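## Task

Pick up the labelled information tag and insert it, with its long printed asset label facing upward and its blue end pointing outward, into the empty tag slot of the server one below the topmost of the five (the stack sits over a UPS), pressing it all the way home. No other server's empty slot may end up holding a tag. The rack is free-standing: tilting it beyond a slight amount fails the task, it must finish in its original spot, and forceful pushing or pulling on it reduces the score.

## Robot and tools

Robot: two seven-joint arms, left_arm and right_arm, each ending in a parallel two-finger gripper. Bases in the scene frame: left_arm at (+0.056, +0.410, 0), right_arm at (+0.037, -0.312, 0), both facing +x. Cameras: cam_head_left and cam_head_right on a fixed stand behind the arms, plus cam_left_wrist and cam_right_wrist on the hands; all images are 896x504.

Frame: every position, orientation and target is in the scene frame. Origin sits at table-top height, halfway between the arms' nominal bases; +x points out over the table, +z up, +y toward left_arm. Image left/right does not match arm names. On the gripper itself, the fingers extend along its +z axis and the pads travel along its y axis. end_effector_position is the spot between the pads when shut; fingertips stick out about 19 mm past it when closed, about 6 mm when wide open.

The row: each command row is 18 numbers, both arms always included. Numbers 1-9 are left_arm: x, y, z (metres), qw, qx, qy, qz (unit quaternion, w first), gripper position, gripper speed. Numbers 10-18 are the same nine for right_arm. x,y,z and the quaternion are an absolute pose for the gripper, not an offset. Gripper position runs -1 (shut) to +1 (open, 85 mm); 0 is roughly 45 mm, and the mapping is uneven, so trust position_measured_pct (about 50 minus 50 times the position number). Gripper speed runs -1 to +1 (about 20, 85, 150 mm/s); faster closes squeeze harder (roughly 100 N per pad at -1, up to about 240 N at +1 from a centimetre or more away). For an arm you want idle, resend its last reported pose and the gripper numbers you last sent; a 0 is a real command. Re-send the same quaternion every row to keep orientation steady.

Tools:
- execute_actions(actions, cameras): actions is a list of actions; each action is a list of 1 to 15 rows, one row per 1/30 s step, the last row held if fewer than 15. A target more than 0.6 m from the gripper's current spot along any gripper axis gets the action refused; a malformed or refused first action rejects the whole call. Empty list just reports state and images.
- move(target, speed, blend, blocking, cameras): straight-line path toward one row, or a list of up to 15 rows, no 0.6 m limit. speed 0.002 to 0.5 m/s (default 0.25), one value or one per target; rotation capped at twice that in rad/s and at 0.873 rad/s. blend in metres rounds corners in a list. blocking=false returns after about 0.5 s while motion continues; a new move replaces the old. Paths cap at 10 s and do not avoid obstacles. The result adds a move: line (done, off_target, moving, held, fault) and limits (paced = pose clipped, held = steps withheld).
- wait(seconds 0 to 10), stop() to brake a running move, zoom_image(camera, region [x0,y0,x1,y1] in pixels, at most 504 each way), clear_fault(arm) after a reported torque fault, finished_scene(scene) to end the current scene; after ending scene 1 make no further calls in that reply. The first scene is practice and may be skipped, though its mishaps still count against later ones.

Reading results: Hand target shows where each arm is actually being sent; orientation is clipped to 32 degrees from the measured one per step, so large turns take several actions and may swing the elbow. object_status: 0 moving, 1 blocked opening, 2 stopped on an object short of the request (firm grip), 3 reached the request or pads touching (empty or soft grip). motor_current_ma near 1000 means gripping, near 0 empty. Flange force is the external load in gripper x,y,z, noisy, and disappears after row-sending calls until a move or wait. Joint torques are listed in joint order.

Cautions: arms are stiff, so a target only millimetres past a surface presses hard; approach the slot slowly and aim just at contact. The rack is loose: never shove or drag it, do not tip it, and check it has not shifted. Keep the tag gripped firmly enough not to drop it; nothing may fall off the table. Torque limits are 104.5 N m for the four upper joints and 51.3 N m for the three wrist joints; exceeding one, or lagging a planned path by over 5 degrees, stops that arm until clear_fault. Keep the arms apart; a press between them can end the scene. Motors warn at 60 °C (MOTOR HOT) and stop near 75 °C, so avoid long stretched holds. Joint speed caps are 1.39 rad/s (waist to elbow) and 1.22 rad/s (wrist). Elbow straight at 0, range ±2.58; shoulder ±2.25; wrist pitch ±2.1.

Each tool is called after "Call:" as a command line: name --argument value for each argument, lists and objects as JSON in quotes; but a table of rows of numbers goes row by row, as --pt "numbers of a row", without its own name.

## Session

Call:
execute_actions --actions '[]'

Call:
zoom_image --camera "cam_head_right" --region '[330, 150, 530, 265]'

Call:
zoom_image --camera "cam_head_right" --region '[360, 260, 580, 400]'

Call:
zoom_image --camera "cam_head_left" --region '[360, 260, 580, 400]'

Scene clock: 0.00 s.
left_arm: end_effector_position=(+0.0803, -0.0232, +0.3764) position_measured_pct=0.0 object_status=3 motor_current_ma=0 end_effector_quat_wxyz=(+0.045, +0.833, +0.277, +0.477) | right_arm: end_effector_position=(+0.6544, -0.0815, +0.2032) position_measured_pct=0.0 object_status=3 motor_current_ma=0 end_effector_quat_wxyz=(-0.552, +0.653, +0.150, +0.496)
Joint positions: left_arm=[1.93 0.608 0.077 1.241 -0.838 1.923 1.036] | right_arm=[0.247 1.134 -0.322 1.726 -1.912 1.293 0.784]
Joint velocities: within noise
Joint torques (N m): no reading
Motor temperatures (°C): left_arm=[29 29 29 31 39 34 46] | right_arm=[33 30 26 26 35 44 47]
Flange force (N): no reading
Hand target: left_arm +0.0803, -0.0232, +0.3764; +0.045, +0.833, +0.277, +0.477 | right_arm +0.6544, -0.0815, +0.2032; -0.552, +0.653, +0.150, +0.496
Tool commands: left_gripper/position=+1.0 left_gripper/speed=+1.0 right_gripper/position=+1.0 right_gripper/speed=+1.0
camera_calibration:
cam_left_wrist: T_world_to_cam=[[0.429931, -0.833912, 0.346049, -0.180315], [-0.386284, -0.516325, -0.764325, 0.362965], [0.816054, 0.194934, -0.544111, 0.290634], [0, 0, 0, 1]] pos_world=[-0.0194422, -0.0196133, 0.497958]
cam_right_wrist: T_world_to_cam=[[0.744321, -0.316303, -0.588165, -0.390388], [-0.492136, 0.335549, -0.803249, 0.567098], [0.451429, 0.887332, 0.0940919, -0.0924295], [0, 0, 0, 1]] pos_world=[0.611389, -0.231755, 0.234605]

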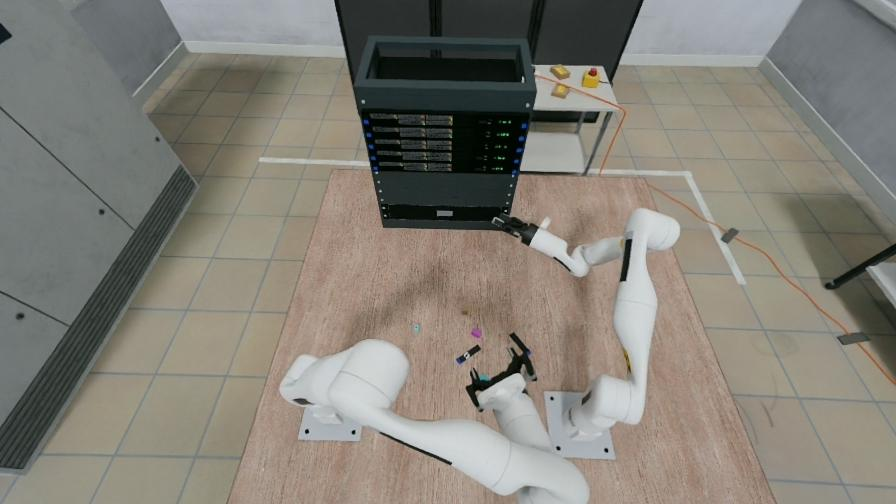

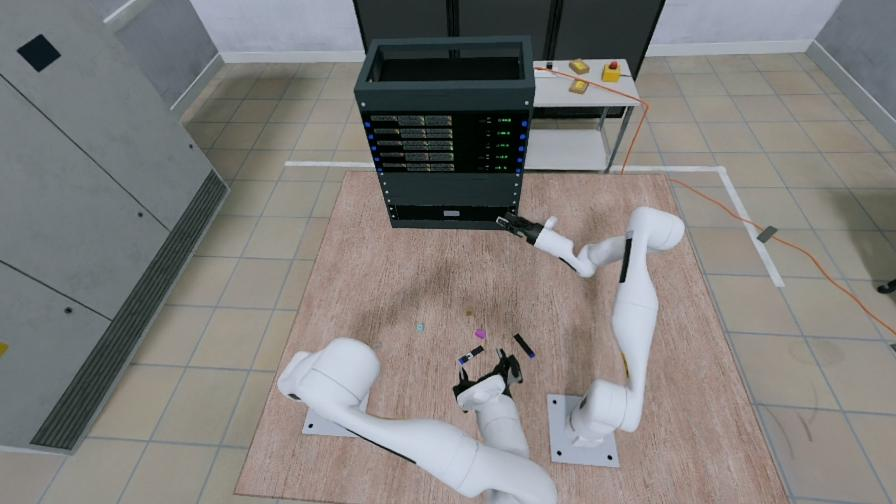

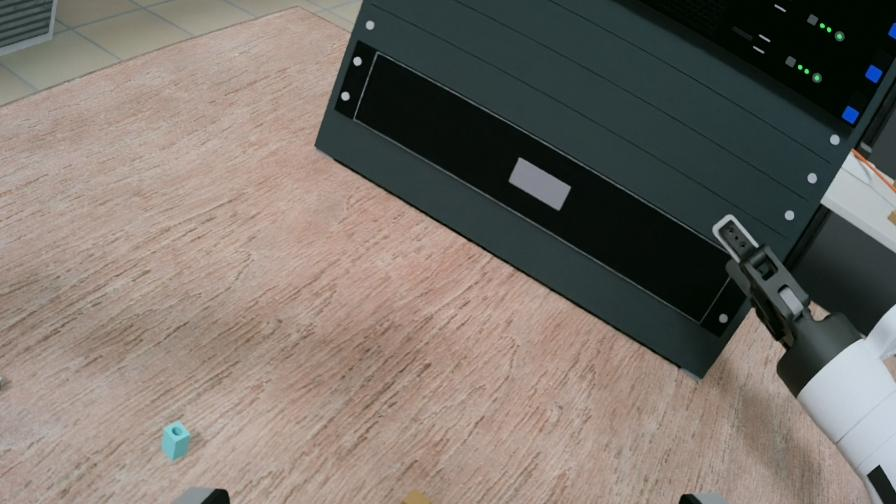

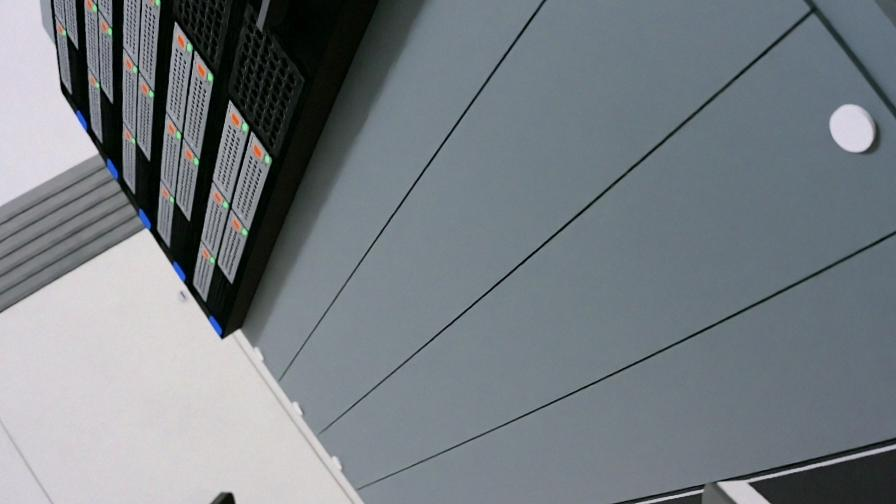

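Scaled by 2.520.

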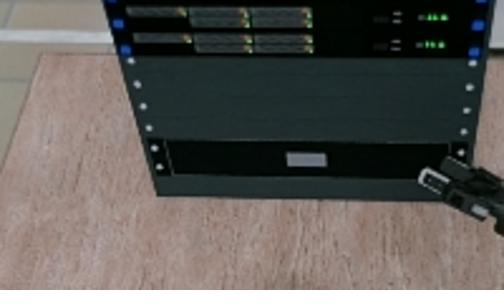

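Scaled by 2.291.

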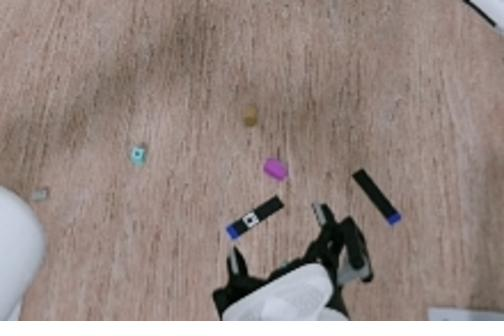

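Scaled by 2.291.

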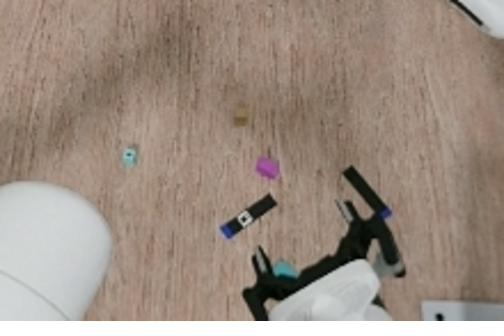

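Call:
zoom_image --camera "cam_head_right" --region '[440, 100, 550, 180]'

Call:
zoom_image --camera "cam_head_left" --region '[440, 100, 550, 180]'

Scaled by 4.582.

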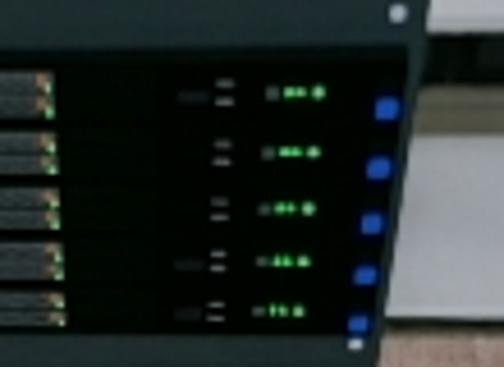

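Scaled by 4.582.

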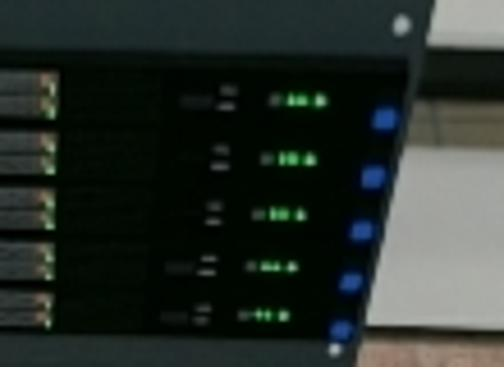

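Call:
move --pt "0.15 0.15 0.42 0.045 0.833 0.277 0.477 1 1 0.56 -0.16 0.24 -0.552 0.653 0.150 0.496 1 1" --pt "0.33 0.42 0.40 0 0.866 0 0.5 1 1 0.42 -0.30 0.32 0 1 0 0 1 1" --speed 0.12

Scene clock: 48.07 s.
left_arm: end_effector_position=(+0.3300, +0.4200, +0.4000) position_measured_pct=0.0 object_status=3 motor_current_ma=0 end_effector_quat_wxyz=(+0.000, +0.866, +0.000, +0.500) | right_arm: end_effector_position=(+0.4200, -0.3000, +0.3200) position_measured_pct=0.0 object_status=3 motor_current_ma=0 end_effector_quat_wxyz=(+0.000, +1.000, +0.000, +0.000)
Joint positions: left_arm=[2.031 -0.886 -0.12 2.441 -1.112 1.9 0.184] | right_arm=[-0.128 0.18 0.041 1.607 -0.008 1.354 -1.657]
Joint velocities: within noise
Joint torques (N m): left_arm=[1.09 7.74 3.1 -9.14 -2.26 0.45 -0.12] | right_arm=[-0.4 -12.93 0.76 -8.84 0.23 0.19 0.07]
Motor temperatures (°C): left_arm=[29 30 29 31 39 34 46] | right_arm=[33 31 26 26 35 44 47]
Flange force (N): left_arm=[-2.1 2.6 4.2] | right_arm=[0.9 0.0 1.0]
Hand target: left_arm +0.3300, +0.4200, +0.4000; +0.000, +0.866, +0.000, +0.500 | right_arm +0.4200, -0.3000, +0.3200; +0.000, +1.000, +0.000, +0.000
Off the commanded pose: left_arm 0.000 m, 0 deg | right_arm 0.000 m, 0 deg.
move: done
camera_calibration:
cam_left_wrist: T_world_to_cam=[[0.01386, -0.99987, 0.00823847, 0.415822], [-0.50141, -0.0140784, -0.865095, 0.573723], [0.865099, 0.00785939, -0.50154, 0.0585903], [0, 0, 0, 1]] pos_world=[0.231221, 0.423385, 0.522285]
cam_right_wrist: T_world_to_cam=[[-0.0231187, -0.999412, -0.0253372, -0.278905], [-0.999365, 0.0224154, 0.0276984, 0.47202], [-0.0271142, 0.0259614, -0.999295, 0.488776], [0, 0, 0, 1]] pos_world=[0.478525, -0.302011, 0.468291]

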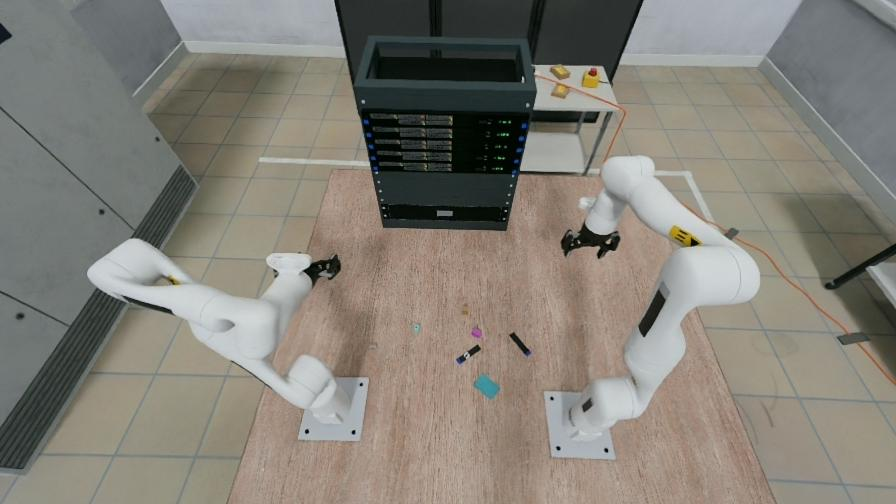

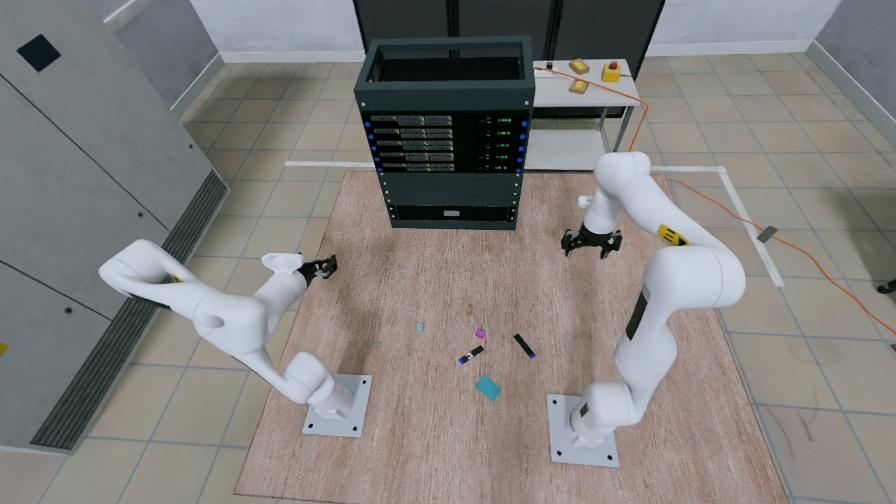

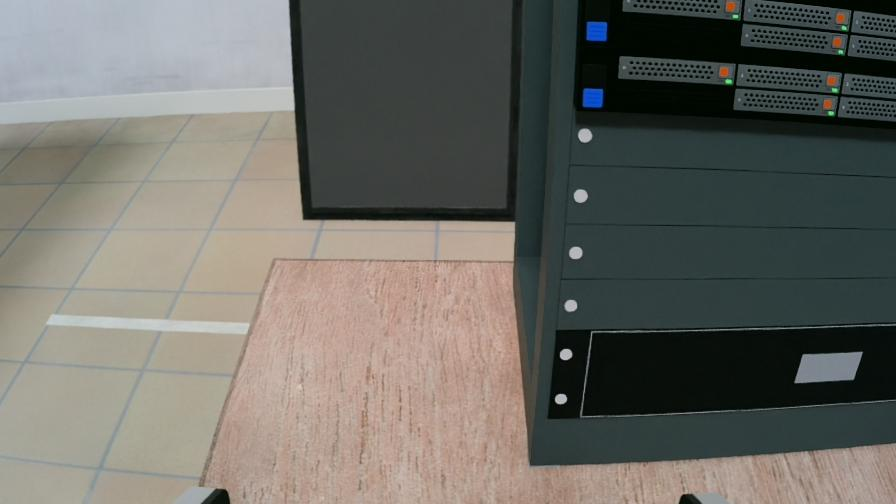

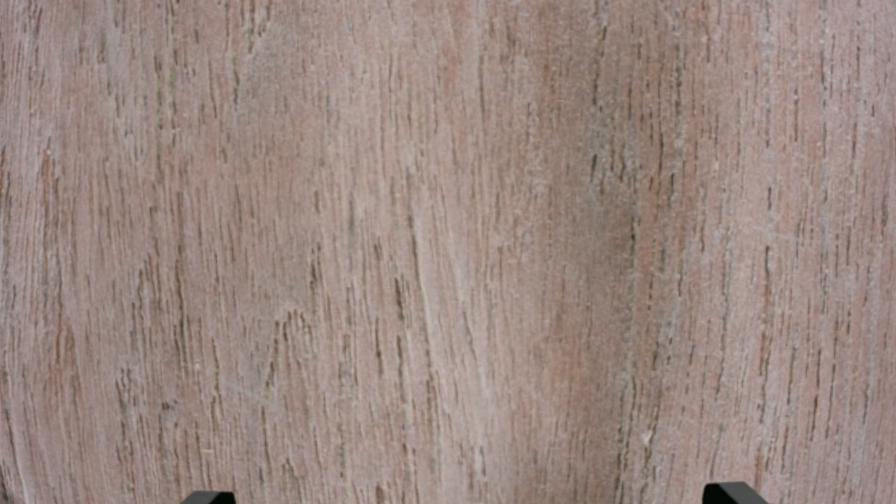

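Call:
move --target '[0.33,0.42,0.40,0,0.866,0,0.5,1,1,0.19,0.0,0.23,0,1,0,0,1,1]' --speed 0.15

Scene clock: 56.40 s.
left_arm: end_effector_position=(+0.3300, +0.4200, +0.4000) position_measured_pct=0.0 object_status=3 motor_current_ma=0 end_effector_quat_wxyz=(+0.000, +0.866, +0.000, +0.500) | right_arm: end_effector_position=(+0.1900, +0.0000, +0.2300) position_measured_pct=0.0 object_status=3 motor_current_ma=0 end_effector_quat_wxyz=(+0.000, +1.000, +0.000, +0.000)
Joint positions: left_arm=[2.031 -0.886 -0.12 2.441 -1.112 1.9 0.184] | right_arm=[-0.822 0.199 -0.427 1.907 0.094 1.055 -2.86]
Joint velocities: within noise
Joint torques (N m): left_arm=[1.07 7.73 3.05 -9.1 -2.25 0.47 -0.12] | right_arm=[-0.54 -11.62 -0.07 -7.82 0.24 0.22 0.07]
Motor temperatures (°C): left_arm=[29 30 29 31 39 34 46] | right_arm=[33 31 26 27 35 44 47]
Flange force (N): left_arm=[-2.0 2.6 4.0] | right_arm=[0.5 0.1 0.9]
Hand target: left_arm +0.3300, +0.4200, +0.4000; +0.000, +0.866, +0.000, +0.500 | right_arm +0.1900, +0.0000, +0.2300; +0.000, +1.000, +0.000, +0.000
Off the commanded pose: left_arm 0.000 m, 0 deg | right_arm 0.000 m, 0 deg.
move: done
camera_calibration:
cam_left_wrist: T_world_to_cam=[[0.0138244, -0.999869, 0.00837383, 0.415759], [-0.501484, -0.0141784, -0.865051, 0.573759], [0.865056, 0.00775946, -0.501615, 0.0586813], [0, 0, 0, 1]] pos_world=[0.231221, 0.423385, 0.522284]
cam_right_wrist: T_world_to_cam=[[-0.023118, -0.999409, -0.0254394, 0.0133613], [-0.999368, 0.0224145, 0.0276007, 0.238072], [-0.0270142, 0.0260614, -0.999295, 0.384793], [0, 0, 0, 1]] pos_world=[0.248625, -0.00201105, 0.378291]

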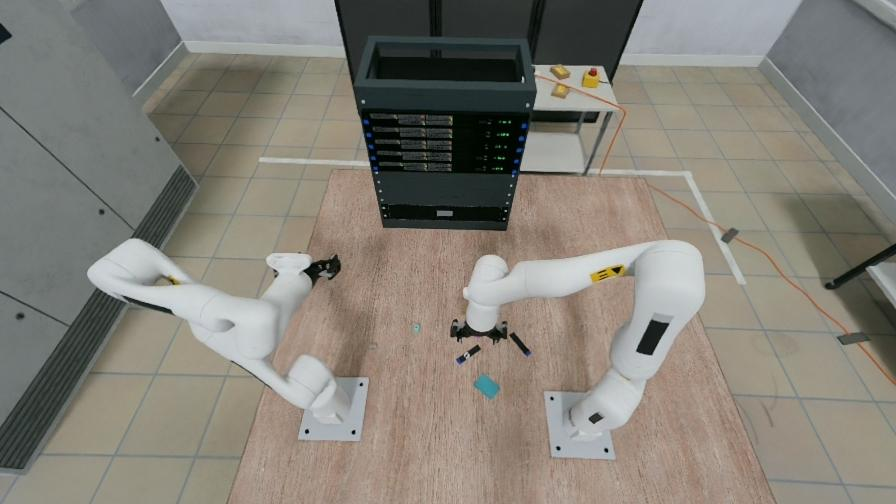

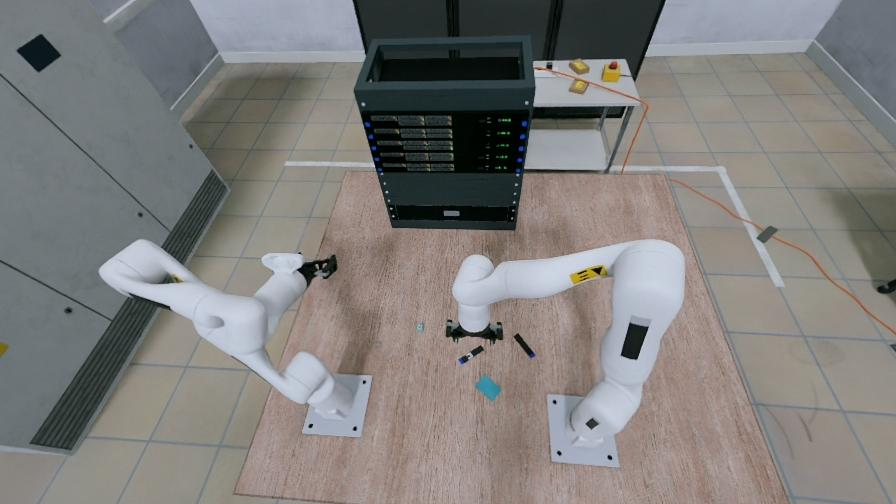

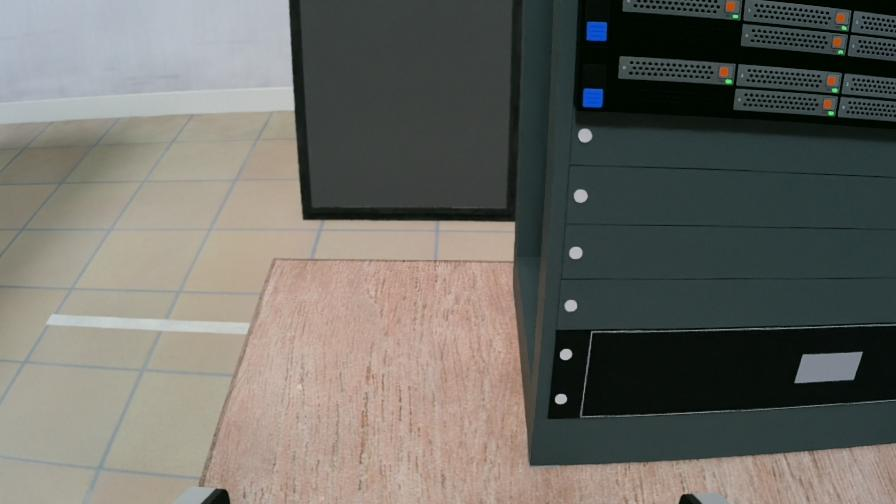

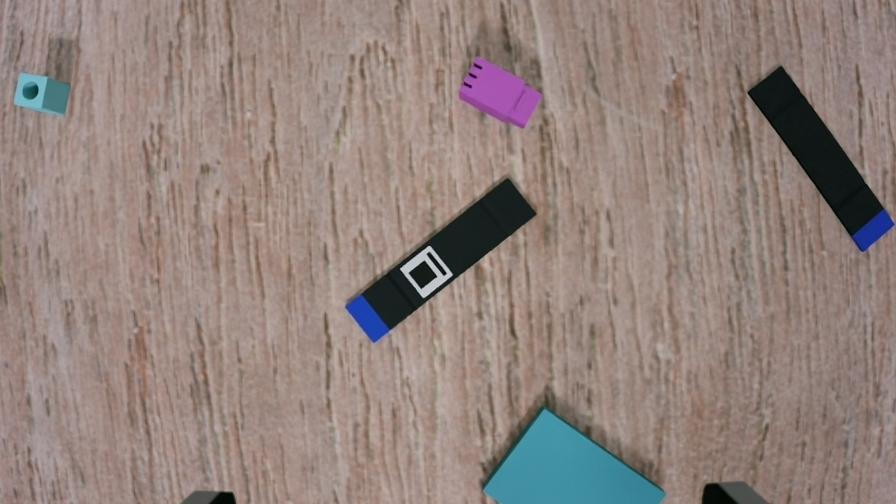

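Call:
move --target '[0.33,0.42,0.40,0,0.866,0,0.5,1,1,0.2015,0.0542,0.16,0.2235,0.7747,-0.3871,0.4473,1,1]' --speed 0.12

Scene clock: 83.33 s.
left_arm: end_effector_position=(+0.3300, +0.4200, +0.4000) position_measured_pct=0.0 object_status=3 motor_current_ma=0 end_effector_quat_wxyz=(+0.000, +0.866, +0.000, +0.500) | right_arm: end_effector_position=(+0.2015, +0.0542, +0.1600) position_measured_pct=0.0 object_status=3 motor_current_ma=0 end_effector_quat_wxyz=(+0.223, +0.775, -0.387, +0.447)
Joint positions: left_arm=[2.031 -0.886 -0.12 2.441 -1.112 1.9 0.184] | right_arm=[-1.569 0.965 -0.073 1.331 0.563 1.795 -4.299]
Joint velocities: within noise
Joint torques (N m): left_arm=[1.11 7.69 3.08 -9.1 -2.22 0.46 -0.13] | right_arm=[-0.42 -21.94 1.65 -4.82 1.23 2.7 0.09]
Motor temperatures (°C): left_arm=[29 30 29 31 39 34 46] | right_arm=[33 31 26 27 35 44 47]
Flange force (N): left_arm=[-2.0 2.8 4.1] | right_arm=[-1.0 0.4 1.6]
Hand target: left_arm +0.3300, +0.4200, +0.4000; +0.000, +0.866, +0.000, +0.500 | right_arm +0.2015, +0.0542, +0.1600; +0.224, +0.775, -0.387, +0.447
Off the commanded pose: left_arm 0.000 m, 0 deg | right_arm 0.000 m, 0 deg.
move: done
camera_calibration:
cam_left_wrist: T_world_to_cam=[[0.0138244, -0.999869, 0.00837383, 0.415759], [-0.501484, -0.0141784, -0.865051, 0.573759], [0.865056, 0.00775946, -0.501615, 0.0586813], [0, 0, 0, 1]] pos_world=[0.231221, 0.423385, 0.522284]
cam_right_wrist: T_world_to_cam=[[-0.792994, -0.608352, -0.0326666, 0.201075], [-0.296502, 0.432223, -0.851628, 0.227038], [0.532209, -0.66565, -0.523128, 0.162309], [0, 0, 0, 1]] pos_world=[0.140386, 0.132234, 0.284828]

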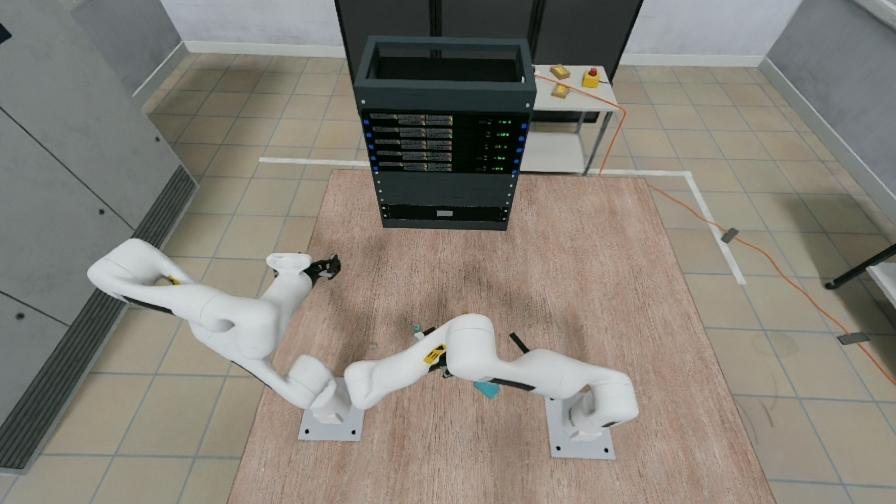

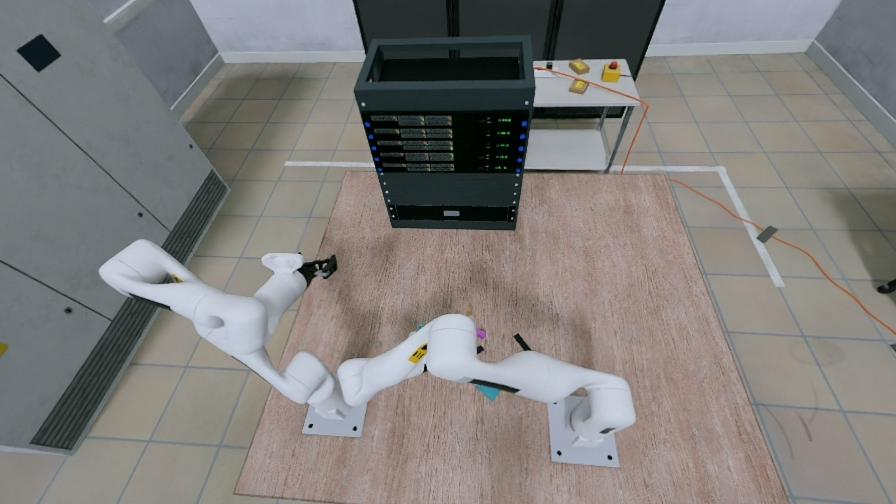

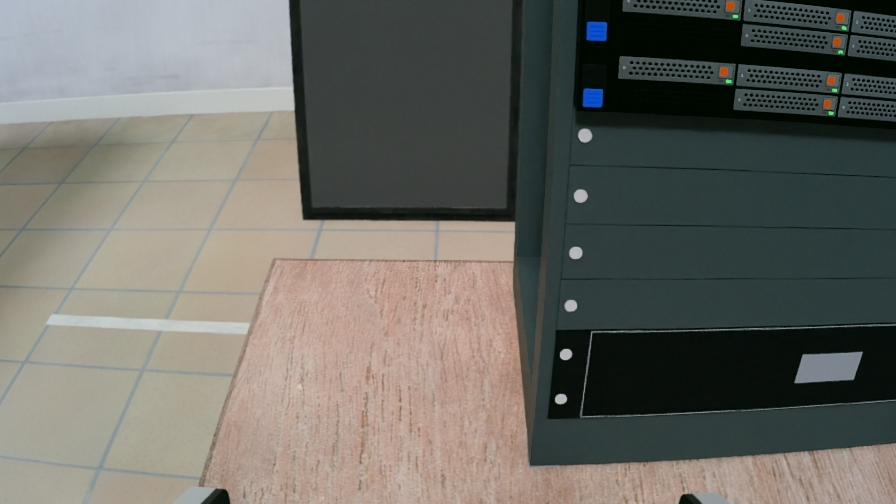

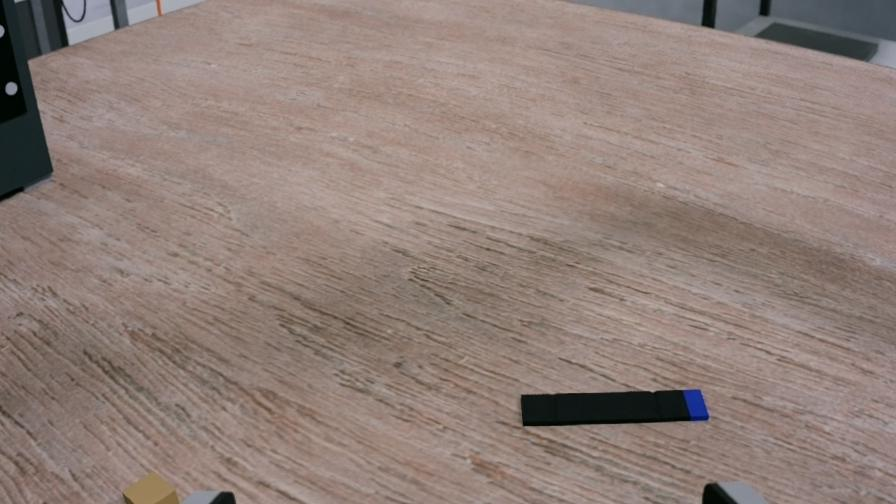

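Call:
move --pt "0.33 0.42 0.40 0 0.866 0 0.5 1 1 0.2099 0.043 0.06 0.2235 0.7747 -0.3871 0.4473 -0.2 -0.5" --pt "0.33 0.42 0.40 0 0.866 0 0.5 1 1 0.2099 0.043 0.026 0.2235 0.7747 -0.3871 0.4473 -0.2 -0.5" --speed '[0.1,0.04]' --cameras '["cam_right_wrist","cam_head_left"]'

Call:
zoom_image --camera "cam_right_wrist" --region '[250, 300, 650, 504]'

Scene clock: 102.43 s.
left_arm: end_effector_position=(+0.3300, +0.4200, +0.4000) position_measured_pct=0.0 object_status=3 motor_current_ma=0 end_effector_quat_wxyz=(+0.000, +0.866, +0.000, +0.500) | right_arm: end_effector_position=(+0.2099, +0.0430, +0.0260) position_measured_pct=60.2 object_status=3 motor_current_ma=0 end_effector_quat_wxyz=(+0.224, +0.775, -0.387, +0.447)
Joint positions: left_arm=[2.031 -0.886 -0.12 2.441 -1.112 1.9 0.184] | right_arm=[-1.555 1.193 -0.072 1.343 0.576 1.587 -4.415]
Joint velocities: within noise
Joint torques (N m): left_arm=[1.12 7.7 3.06 -9.13 -2.24 0.46 -0.1] | right_arm=[-0.42 -22.44 1.81 -3.25 0.94 2.76 0.09]
Motor temperatures (°C): left_arm=[29 30 29 31 39 34 46] | right_arm=[33 31 26 27 35 44 47]
Flange force (N): left_arm=[-2.1 2.6 4.0] | right_arm=[-0.4 0.6 1.5]
Hand target: left_arm +0.3300, +0.4200, +0.4000; +0.000, +0.866, +0.000, +0.500 | right_arm +0.2099, +0.0430, +0.0260; +0.224, +0.775, -0.387, +0.447
Off the commanded pose: left_arm 0.000 m, 0 deg | right_arm 0.000 m, 0 deg.
move: done
camera_calibration:
cam_right_wrist: T_world_to_cam=[[-0.792974, -0.608382, -0.0326134, 0.196538], [-0.296507, 0.432127, -0.851674, 0.120271], [0.532236, -0.665686, -0.523055, 0.0802729], [0, 0, 0, 1]] pos_world=[0.148786, 0.121034, 0.150829]
Images, in order (width x height): cam_head_left 896x504, cam_right_wrist 896x504.

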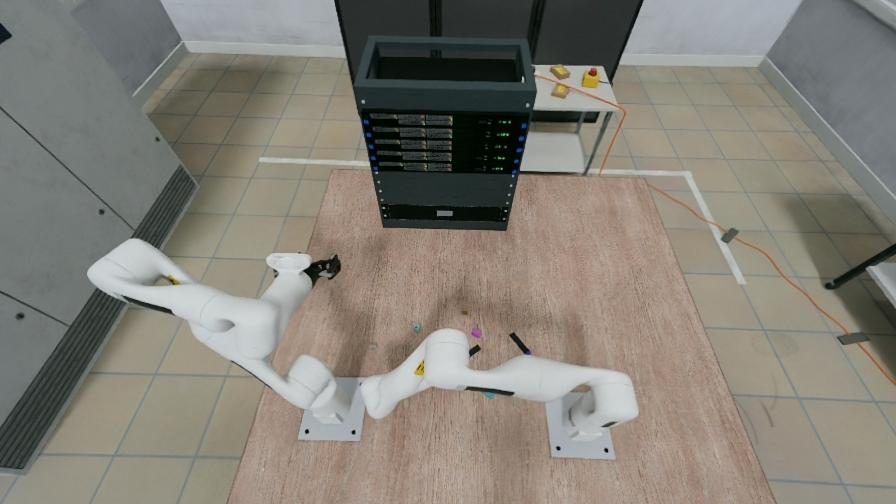

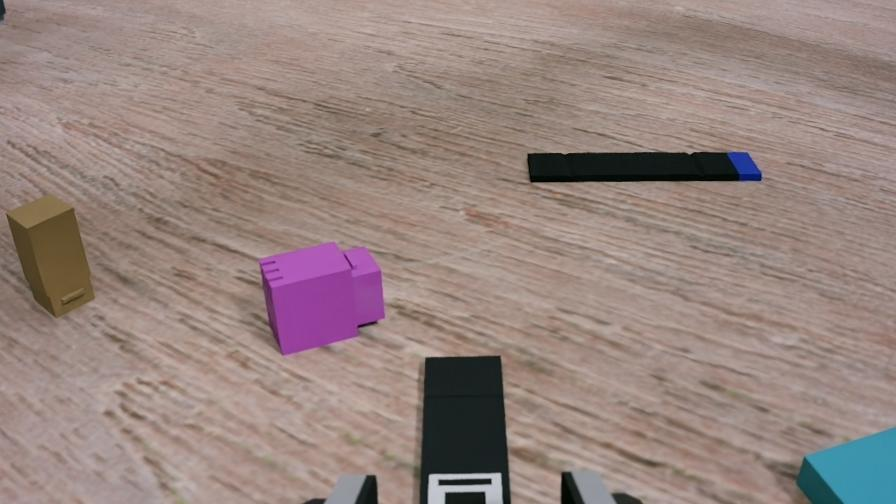

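Scaled by 1.260 from the camera's 896x504 image, which has a finer 1280x720 frame.

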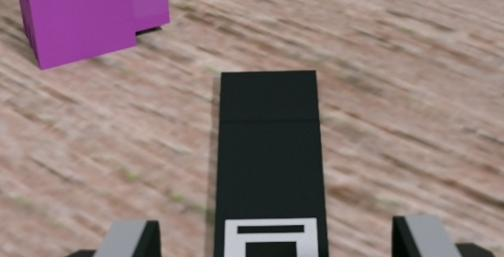

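Call:
move --target '[0.33,0.42,0.40,0,0.866,0,0.5,1,1,0.2106,0.0435,0.0195,0.2235,0.7747,-0.3871,0.4473,-0.42,-1]' --speed 0.02 --cameras '["cam_right_wrist"]'

Scene clock: 116.30 s.
left_arm: end_effector_position=(+0.3300, +0.4200, +0.4000) position_measured_pct=0.0 object_status=3 motor_current_ma=0 end_effector_quat_wxyz=(+0.000, +0.866, +0.000, +0.500) | right_arm: end_effector_position=(+0.2106, +0.0435, +0.0195) position_measured_pct=71.0 object_status=0 motor_current_ma=0 end_effector_quat_wxyz=(+0.223, +0.775, -0.387, +0.447)
Joint positions: left_arm=[2.031 -0.886 -0.12 2.441 -1.112 1.9 0.184] | right_arm=[-1.554 1.206 -0.071 1.336 0.577 1.581 -4.417]
Joint velocities: within noise
Joint torques (N m): left_arm=[1.11 7.75 3.09 -9.14 -2.25 0.48 -0.09] | right_arm=[-0.37 -21.81 1.63 -3.36 0.9 2.25 0.11]
Motor temperatures (°C): left_arm=[29 30 29 31 39 34 46] | right_arm=[33 32 26 27 35 44 47]
Flange force (N): left_arm=[-2.1 2.6 4.2] | right_arm=[1.3 1.0 0.6]
Hand target: left_arm +0.3300, +0.4200, +0.4000; +0.000, +0.866, +0.000, +0.500 | right_arm +0.2106, +0.0435, +0.0195; +0.223, +0.775, -0.387, +0.447
Off the commanded pose: left_arm 0.000 m, 0 deg | right_arm 0.000 m, 0 deg.
move: done
camera_calibration:
cam_right_wrist: T_world_to_cam=[[-0.792972, -0.608375, -0.0327743, 0.197207], [-0.296381, 0.432193, -0.851685, 0.114701], [0.532309, -0.665649, -0.523028, 0.0768141], [0, 0, 0, 1]] pos_world=[0.149486, 0.121534, 0.144328]
Images, in order (width x height): cam_right_wrist 896x504.

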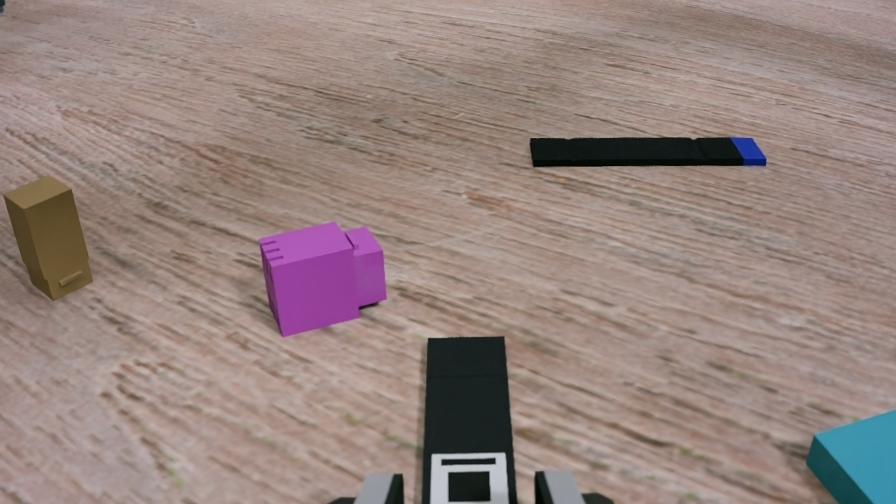

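Call:
move --target '[0.33,0.42,0.40,0,0.866,0,0.5,1,1,0.2106,0.0435,0.0202,0.2235,0.7747,-0.3871,0.4473,-0.5,-1]' --speed 0.02 --cameras '["cam_right_wrist"]'

Scene clock: 130.50 s.
left_arm: end_effector_position=(+0.3300, +0.4200, +0.4000) position_measured_pct=0.0 object_status=3 motor_current_ma=0 end_effector_quat_wxyz=(+0.000, +0.866, +0.000, +0.500) | right_arm: end_effector_position=(+0.2106, +0.0435, +0.0202) position_measured_pct=74.9 object_status=3 motor_current_ma=0 end_effector_quat_wxyz=(+0.224, +0.775, -0.387, +0.447)
Joint positions: left_arm=[2.031 -0.886 -0.12 2.441 -1.112 1.9 0.184] | right_arm=[-1.554 1.205 -0.071 1.336 0.577 1.582 -4.417]
Joint velocities: within noise
Joint torques (N m): left_arm=[1.08 7.69 3.08 -9.14 -2.23 0.46 -0.11] | right_arm=[-0.42 -22.52 1.83 -3.21 0.95 2.79 0.05]
Motor temperatures (°C): left_arm=[29 30 29 31 39 34 46] | right_arm=[33 32 26 27 35 44 47]
Flange force (N): left_arm=[-2.1 2.8 4.1] | right_arm=[-0.5 0.5 1.5]
Hand target: left_arm +0.3300, +0.4200, +0.4000; +0.000, +0.866, +0.000, +0.500 | right_arm +0.2106, +0.0435, +0.0202; +0.224, +0.775, -0.387, +0.447
Off the commanded pose: left_arm 0.000 m, 0 deg | right_arm 0.000 m, 0 deg.
move: done
camera_calibration:
cam_right_wrist: T_world_to_cam=[[-0.792908, -0.608469, -0.0325863, 0.197205], [-0.296555, 0.432059, -0.851692, 0.115341], [0.532307, -0.66565, -0.523028, 0.0771806], [0, 0, 0, 1]] pos_world=[0.149487, 0.121534, 0.145029]
Images, in order (width x height): cam_right_wrist 896x504.

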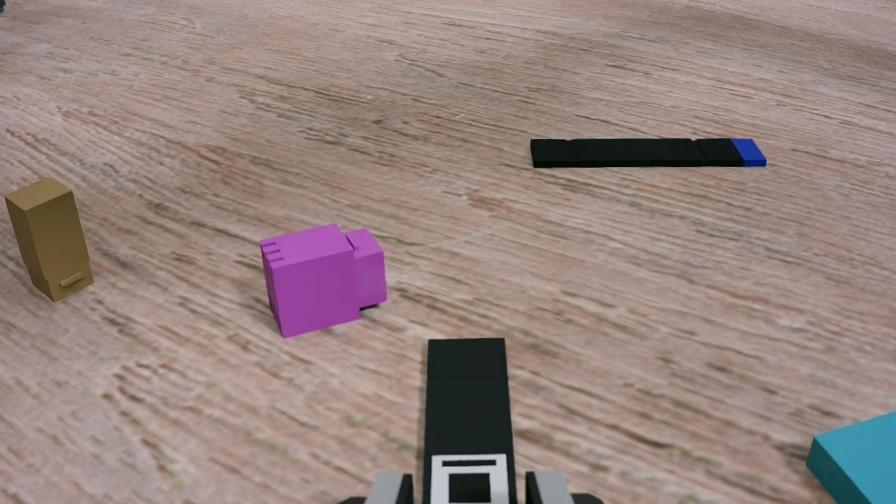

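Call:
move --target '[0.33,0.42,0.40,0,0.866,0,0.5,1,1,0.2106,0.0435,0.0200,0.2235,0.7747,-0.3871,0.4473,-0.58,-1]' --speed 0.02 --cameras '["cam_right_wrist"]'

Call:
wait --seconds 1 --cameras '[]'

Scene clock: 204.07 s.
left_arm: end_effector_position=(+0.3300, +0.4200, +0.4000) position_measured_pct=0.0 object_status=3 motor_current_ma=0 end_effector_quat_wxyz=(+0.000, +0.866, +0.000, +0.500) | right_arm: end_effector_position=(+0.2106, +0.0435, +0.0200) position_measured_pct=78.4 object_status=0 motor_current_ma=410 end_effector_quat_wxyz=(+0.224, +0.775, -0.387, +0.447)
Joint positions: left_arm=[2.031 -0.886 -0.12 2.441 -1.112 1.9 0.184] | right_arm=[-1.554 1.205 -0.071 1.336 0.577 1.582 -4.417]
Joint velocities: within noise
Joint torques (N m): left_arm=[1.1 7.74 3.08 -9.09 -2.24 0.45 -0.1] | right_arm=[0.38 -20.4 1.83 -2.78 0.74 1.83 0.05]
Motor temperatures (°C): left_arm=[29 30 29 31 39 34 46] | right_arm=[33 33 26 26 35 44 47]
Flange force (N): left_arm=[-1.9 2.5 4.0] | right_arm=[2.6 0.8 -2.7]
Hand target: left_arm +0.3300, +0.4200, +0.4000; +0.000, +0.866, +0.000, +0.500 | right_arm +0.2106, +0.0435, +0.0200; +0.224, +0.775, -0.387, +0.447
Off the commanded pose: left_arm 0.000 m, 0 deg | right_arm 0.000 m, 0 deg.
move: done
camera_calibration:
cam_right_wrist: T_world_to_cam=[[-0.792951, -0.608416, -0.0325455, 0.197113], [-0.29657, 0.432079, -0.851677, 0.115138], [0.532236, -0.665686, -0.523056, 0.0771483], [0, 0, 0, 1]] pos_world=[0.149387, 0.121534, 0.144829]
Images, in order (width x height): cam_right_wrist 896x504.

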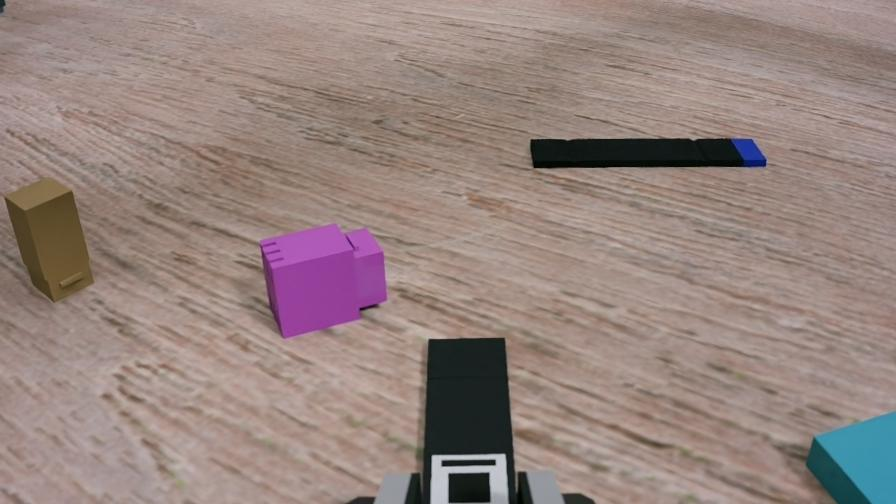

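Scene clock: 205.07 s.
left_arm: end_effector_position=(+0.3300, +0.4200, +0.4000) position_measured_pct=0.0 object_status=3 motor_current_ma=0 end_effector_quat_wxyz=(+0.000, +0.866, +0.000, +0.500) | right_arm: end_effector_position=(+0.2106, +0.0435, +0.0200) position_measured_pct=78.4 object_status=3 motor_current_ma=380 end_effector_quat_wxyz=(+0.224, +0.775, -0.387, +0.447)
Joint positions: left_arm=[2.031 -0.886 -0.12 2.441 -1.112 1.9 0.184] | right_arm=[-1.554 1.205 -0.071 1.336 0.577 1.582 -4.417]
Joint velocities: within noise
Joint torques (N m): left_arm=[1.09 7.73 3.08 -9.1 -2.23 0.46 -0.1] | right_arm=[0.36 -20.47 1.76 -2.85 0.78 1.82 0.02]
Motor temperatures (°C): left_arm=[29 30 29 31 39 34 46] | right_arm=[33 33 26 26 35 44 47]
Flange force (N): left_arm=[-1.9 2.6 4.1] | right_arm=[2.7 0.9 -2.6]
Hand target: left_arm +0.3300, +0.4200, +0.4000; +0.000, +0.866, +0.000, +0.500 | right_arm +0.2106, +0.0435, +0.0200; +0.223, +0.775, -0.387, +0.447
Tool commands: left_gripper/position=+1.0 left_gripper/speed=+1.0 right_gripper/position=-0.58 right_gripper/speed=-1.0
Off the commanded pose: left_arm 0.000 m, 0 deg | right_arm 0.000 m, 0 deg.
wait: 1.00 s; at rest by 0.17 s
No camera images: "cameras" was empty.

Call:
move --target '[0.33,0.42,0.40,0,0.866,0,0.5,1,1,0.2106,0.0435,0.024,0.2235,0.7747,-0.3871,0.4473,-0.58,-1]' --speed 0.02 --cameras '["cam_right_wrist"]'

Call:
move --target '[0.33,0.42,0.40,0,0.866,0,0.5,1,1,0.2106,0.0435,0.024,0.2235,0.7747,-0.3871,0.4473,-0.62,-1]' --speed 0.02 --cameras '["cam_right_wrist"]'

Call:
wait --seconds 1 --cameras '[]'

Scene clock: 216.70 s.
left_arm: end_effector_position=(+0.3300, +0.4200, +0.4000) position_measured_pct=0.0 object_status=3 motor_current_ma=0 end_effector_quat_wxyz=(+0.000, +0.866, +0.000, +0.500) | right_arm: end_effector_position=(+0.2106, +0.0435, +0.0240) position_measured_pct=78.4 object_status=3 motor_current_ma=380 end_effector_quat_wxyz=(+0.223, +0.775, -0.387, +0.447)
Joint positions: left_arm=[2.031 -0.886 -0.12 2.441 -1.112 1.9 0.184] | right_arm=[-1.554 1.197 -0.071 1.339 0.577 1.586 -4.415]
Joint velocities: within noise
Joint torques (N m): left_arm=[1.12 7.75 3.09 -9.14 -2.22 0.47 -0.11] | right_arm=[-0.47 -22.54 1.9 -3.29 0.97 2.85 0.07]
Motor temperatures (°C): left_arm=[29 30 29 31 39 34 46] | right_arm=[33 33 26 26 35 44 47]
Flange force (N): left_arm=[-2.0 2.6 4.2] | right_arm=[-0.5 0.7 1.8]
Hand target: left_arm +0.3300, +0.4200, +0.4000; +0.000, +0.866, +0.000, +0.500 | right_arm +0.2106, +0.0435, +0.0240; +0.223, +0.775, -0.387, +0.447
Off the commanded pose: left_arm 0.000 m, 0 deg | right_arm 0.000 m, 0 deg.
move: done
camera_calibration:
cam_right_wrist: T_world_to_cam=[[-0.792932, -0.608435, -0.0326543, 0.197338], [-0.296492, 0.432108, -0.85169, 0.118561], [0.532308, -0.66565, -0.523028, 0.079168], [0, 0, 0, 1]] pos_world=[0.149486, 0.121534, 0.148829]
Images, in order (width x height): cam_right_wrist 896x504.

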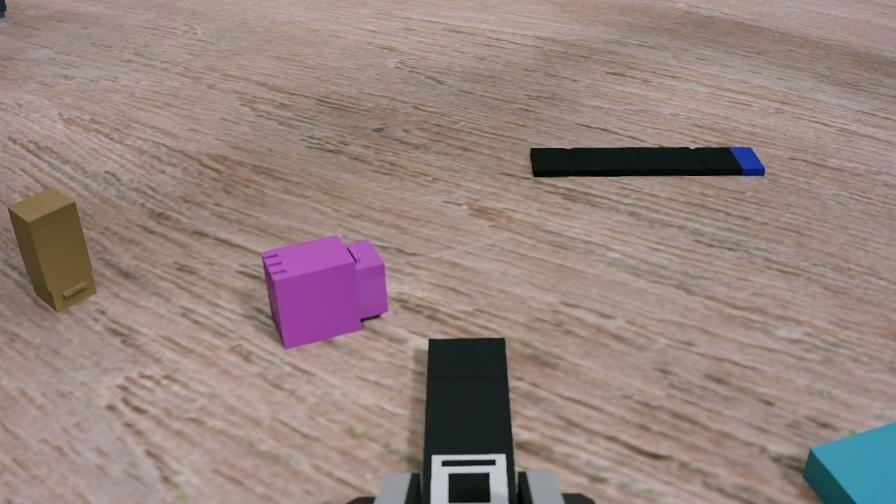

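Scene clock: 217.40 s.
left_arm: end_effector_position=(+0.3300, +0.4200, +0.4000) position_measured_pct=0.0 object_status=3 motor_current_ma=0 end_effector_quat_wxyz=(+0.000, +0.866, +0.000, +0.500) | right_arm: end_effector_position=(+0.2106, +0.0435, +0.0240) position_measured_pct=81.0 object_status=0 motor_current_ma=890 end_effector_quat_wxyz=(+0.223, +0.775, -0.387, +0.447)
Joint positions: left_arm=[2.031 -0.886 -0.12 2.441 -1.112 1.9 0.184] | right_arm=[-1.554 1.197 -0.071 1.339 0.577 1.586 -4.415]
Joint velocities: within noise
Joint torques (N m): left_arm=[1.08 7.74 3.1 -9.14 -2.24 0.46 -0.13] | right_arm=[-0.47 -22.53 1.88 -3.22 0.96 2.82 0.1]
Motor temperatures (°C): left_arm=[29 30 29 31 39 34 46] | right_arm=[33 33 26 26 35 44 47]
Flange force (N): left_arm=[-2.1 2.7 4.3] | right_arm=[-0.6 0.5 1.6]
Hand target: left_arm +0.3300, +0.4200, +0.4000; +0.000, +0.866, +0.000, +0.500 | right_arm +0.2106, +0.0435, +0.0240; +0.223, +0.775, -0.387, +0.447
Off the commanded pose: left_arm 0.000 m, 0 deg | right_arm 0.000 m, 0 deg.
move: done
camera_calibration:
cam_right_wrist: T_world_to_cam=[[-0.792932, -0.608435, -0.0326543, 0.197338], [-0.296492, 0.432108, -0.85169, 0.118561], [0.532308, -0.66565, -0.523028, 0.079168], [0, 0, 0, 1]] pos_world=[0.149486, 0.121534, 0.148829]
Images, in order (width x height): cam_right_wrist 896x504.

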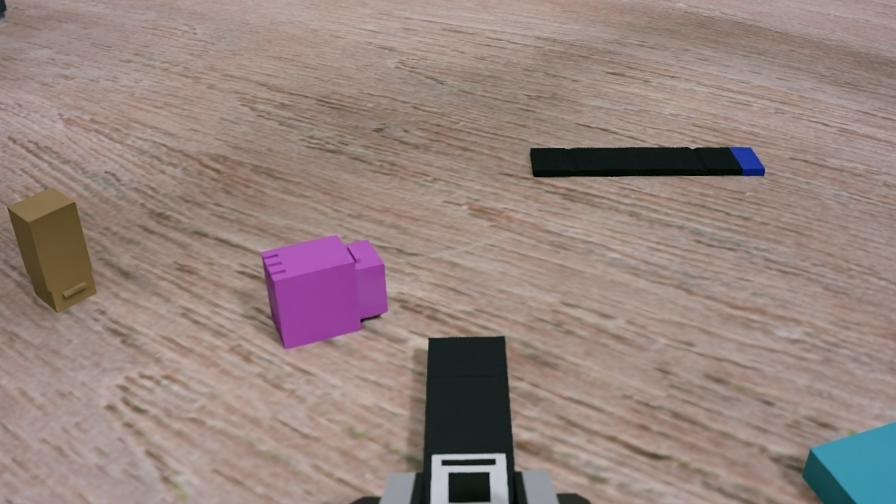

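Scene clock: 218.40 s.
left_arm: end_effector_position=(+0.3300, +0.4200, +0.4000) position_measured_pct=0.0 object_status=3 motor_current_ma=0 end_effector_quat_wxyz=(+0.000, +0.866, +0.000, +0.500) | right_arm: end_effector_position=(+0.2106, +0.0435, +0.0240) position_measured_pct=81.0 object_status=3 motor_current_ma=830 end_effector_quat_wxyz=(+0.223, +0.775, -0.387, +0.447)
Joint positions: left_arm=[2.031 -0.886 -0.12 2.441 -1.112 1.9 0.184] | right_arm=[-1.554 1.197 -0.071 1.339 0.577 1.586 -4.415]
Joint velocities: within noise
Joint torques (N m): left_arm=[1.12 7.73 3.11 -9.15 -2.23 0.46 -0.1] | right_arm=[-0.47 -22.56 1.87 -3.26 0.98 2.8 0.07]
Motor temperatures (°C): left_arm=[29 30 29 31 39 34 46] | right_arm=[33 33 26 26 35 44 47]
Flange force (N): left_arm=[-2.0 2.6 4.3] | right_arm=[-0.6 0.5 1.6]
Hand target: left_arm +0.3300, +0.4200, +0.4000; +0.000, +0.866, +0.000, +0.500 | right_arm +0.2106, +0.0435, +0.0240; +0.223, +0.775, -0.387, +0.447
Tool commands: left_gripper/position=+1.0 left_gripper/speed=+1.0 right_gripper/position=-0.62 right_gripper/speed=-1.0
Off the commanded pose: left_arm 0.000 m, 0 deg | right_arm 0.000 m, 0 deg.
wait: 1.00 s; at rest by 0.17 s
No camera images: "cameras" was empty.


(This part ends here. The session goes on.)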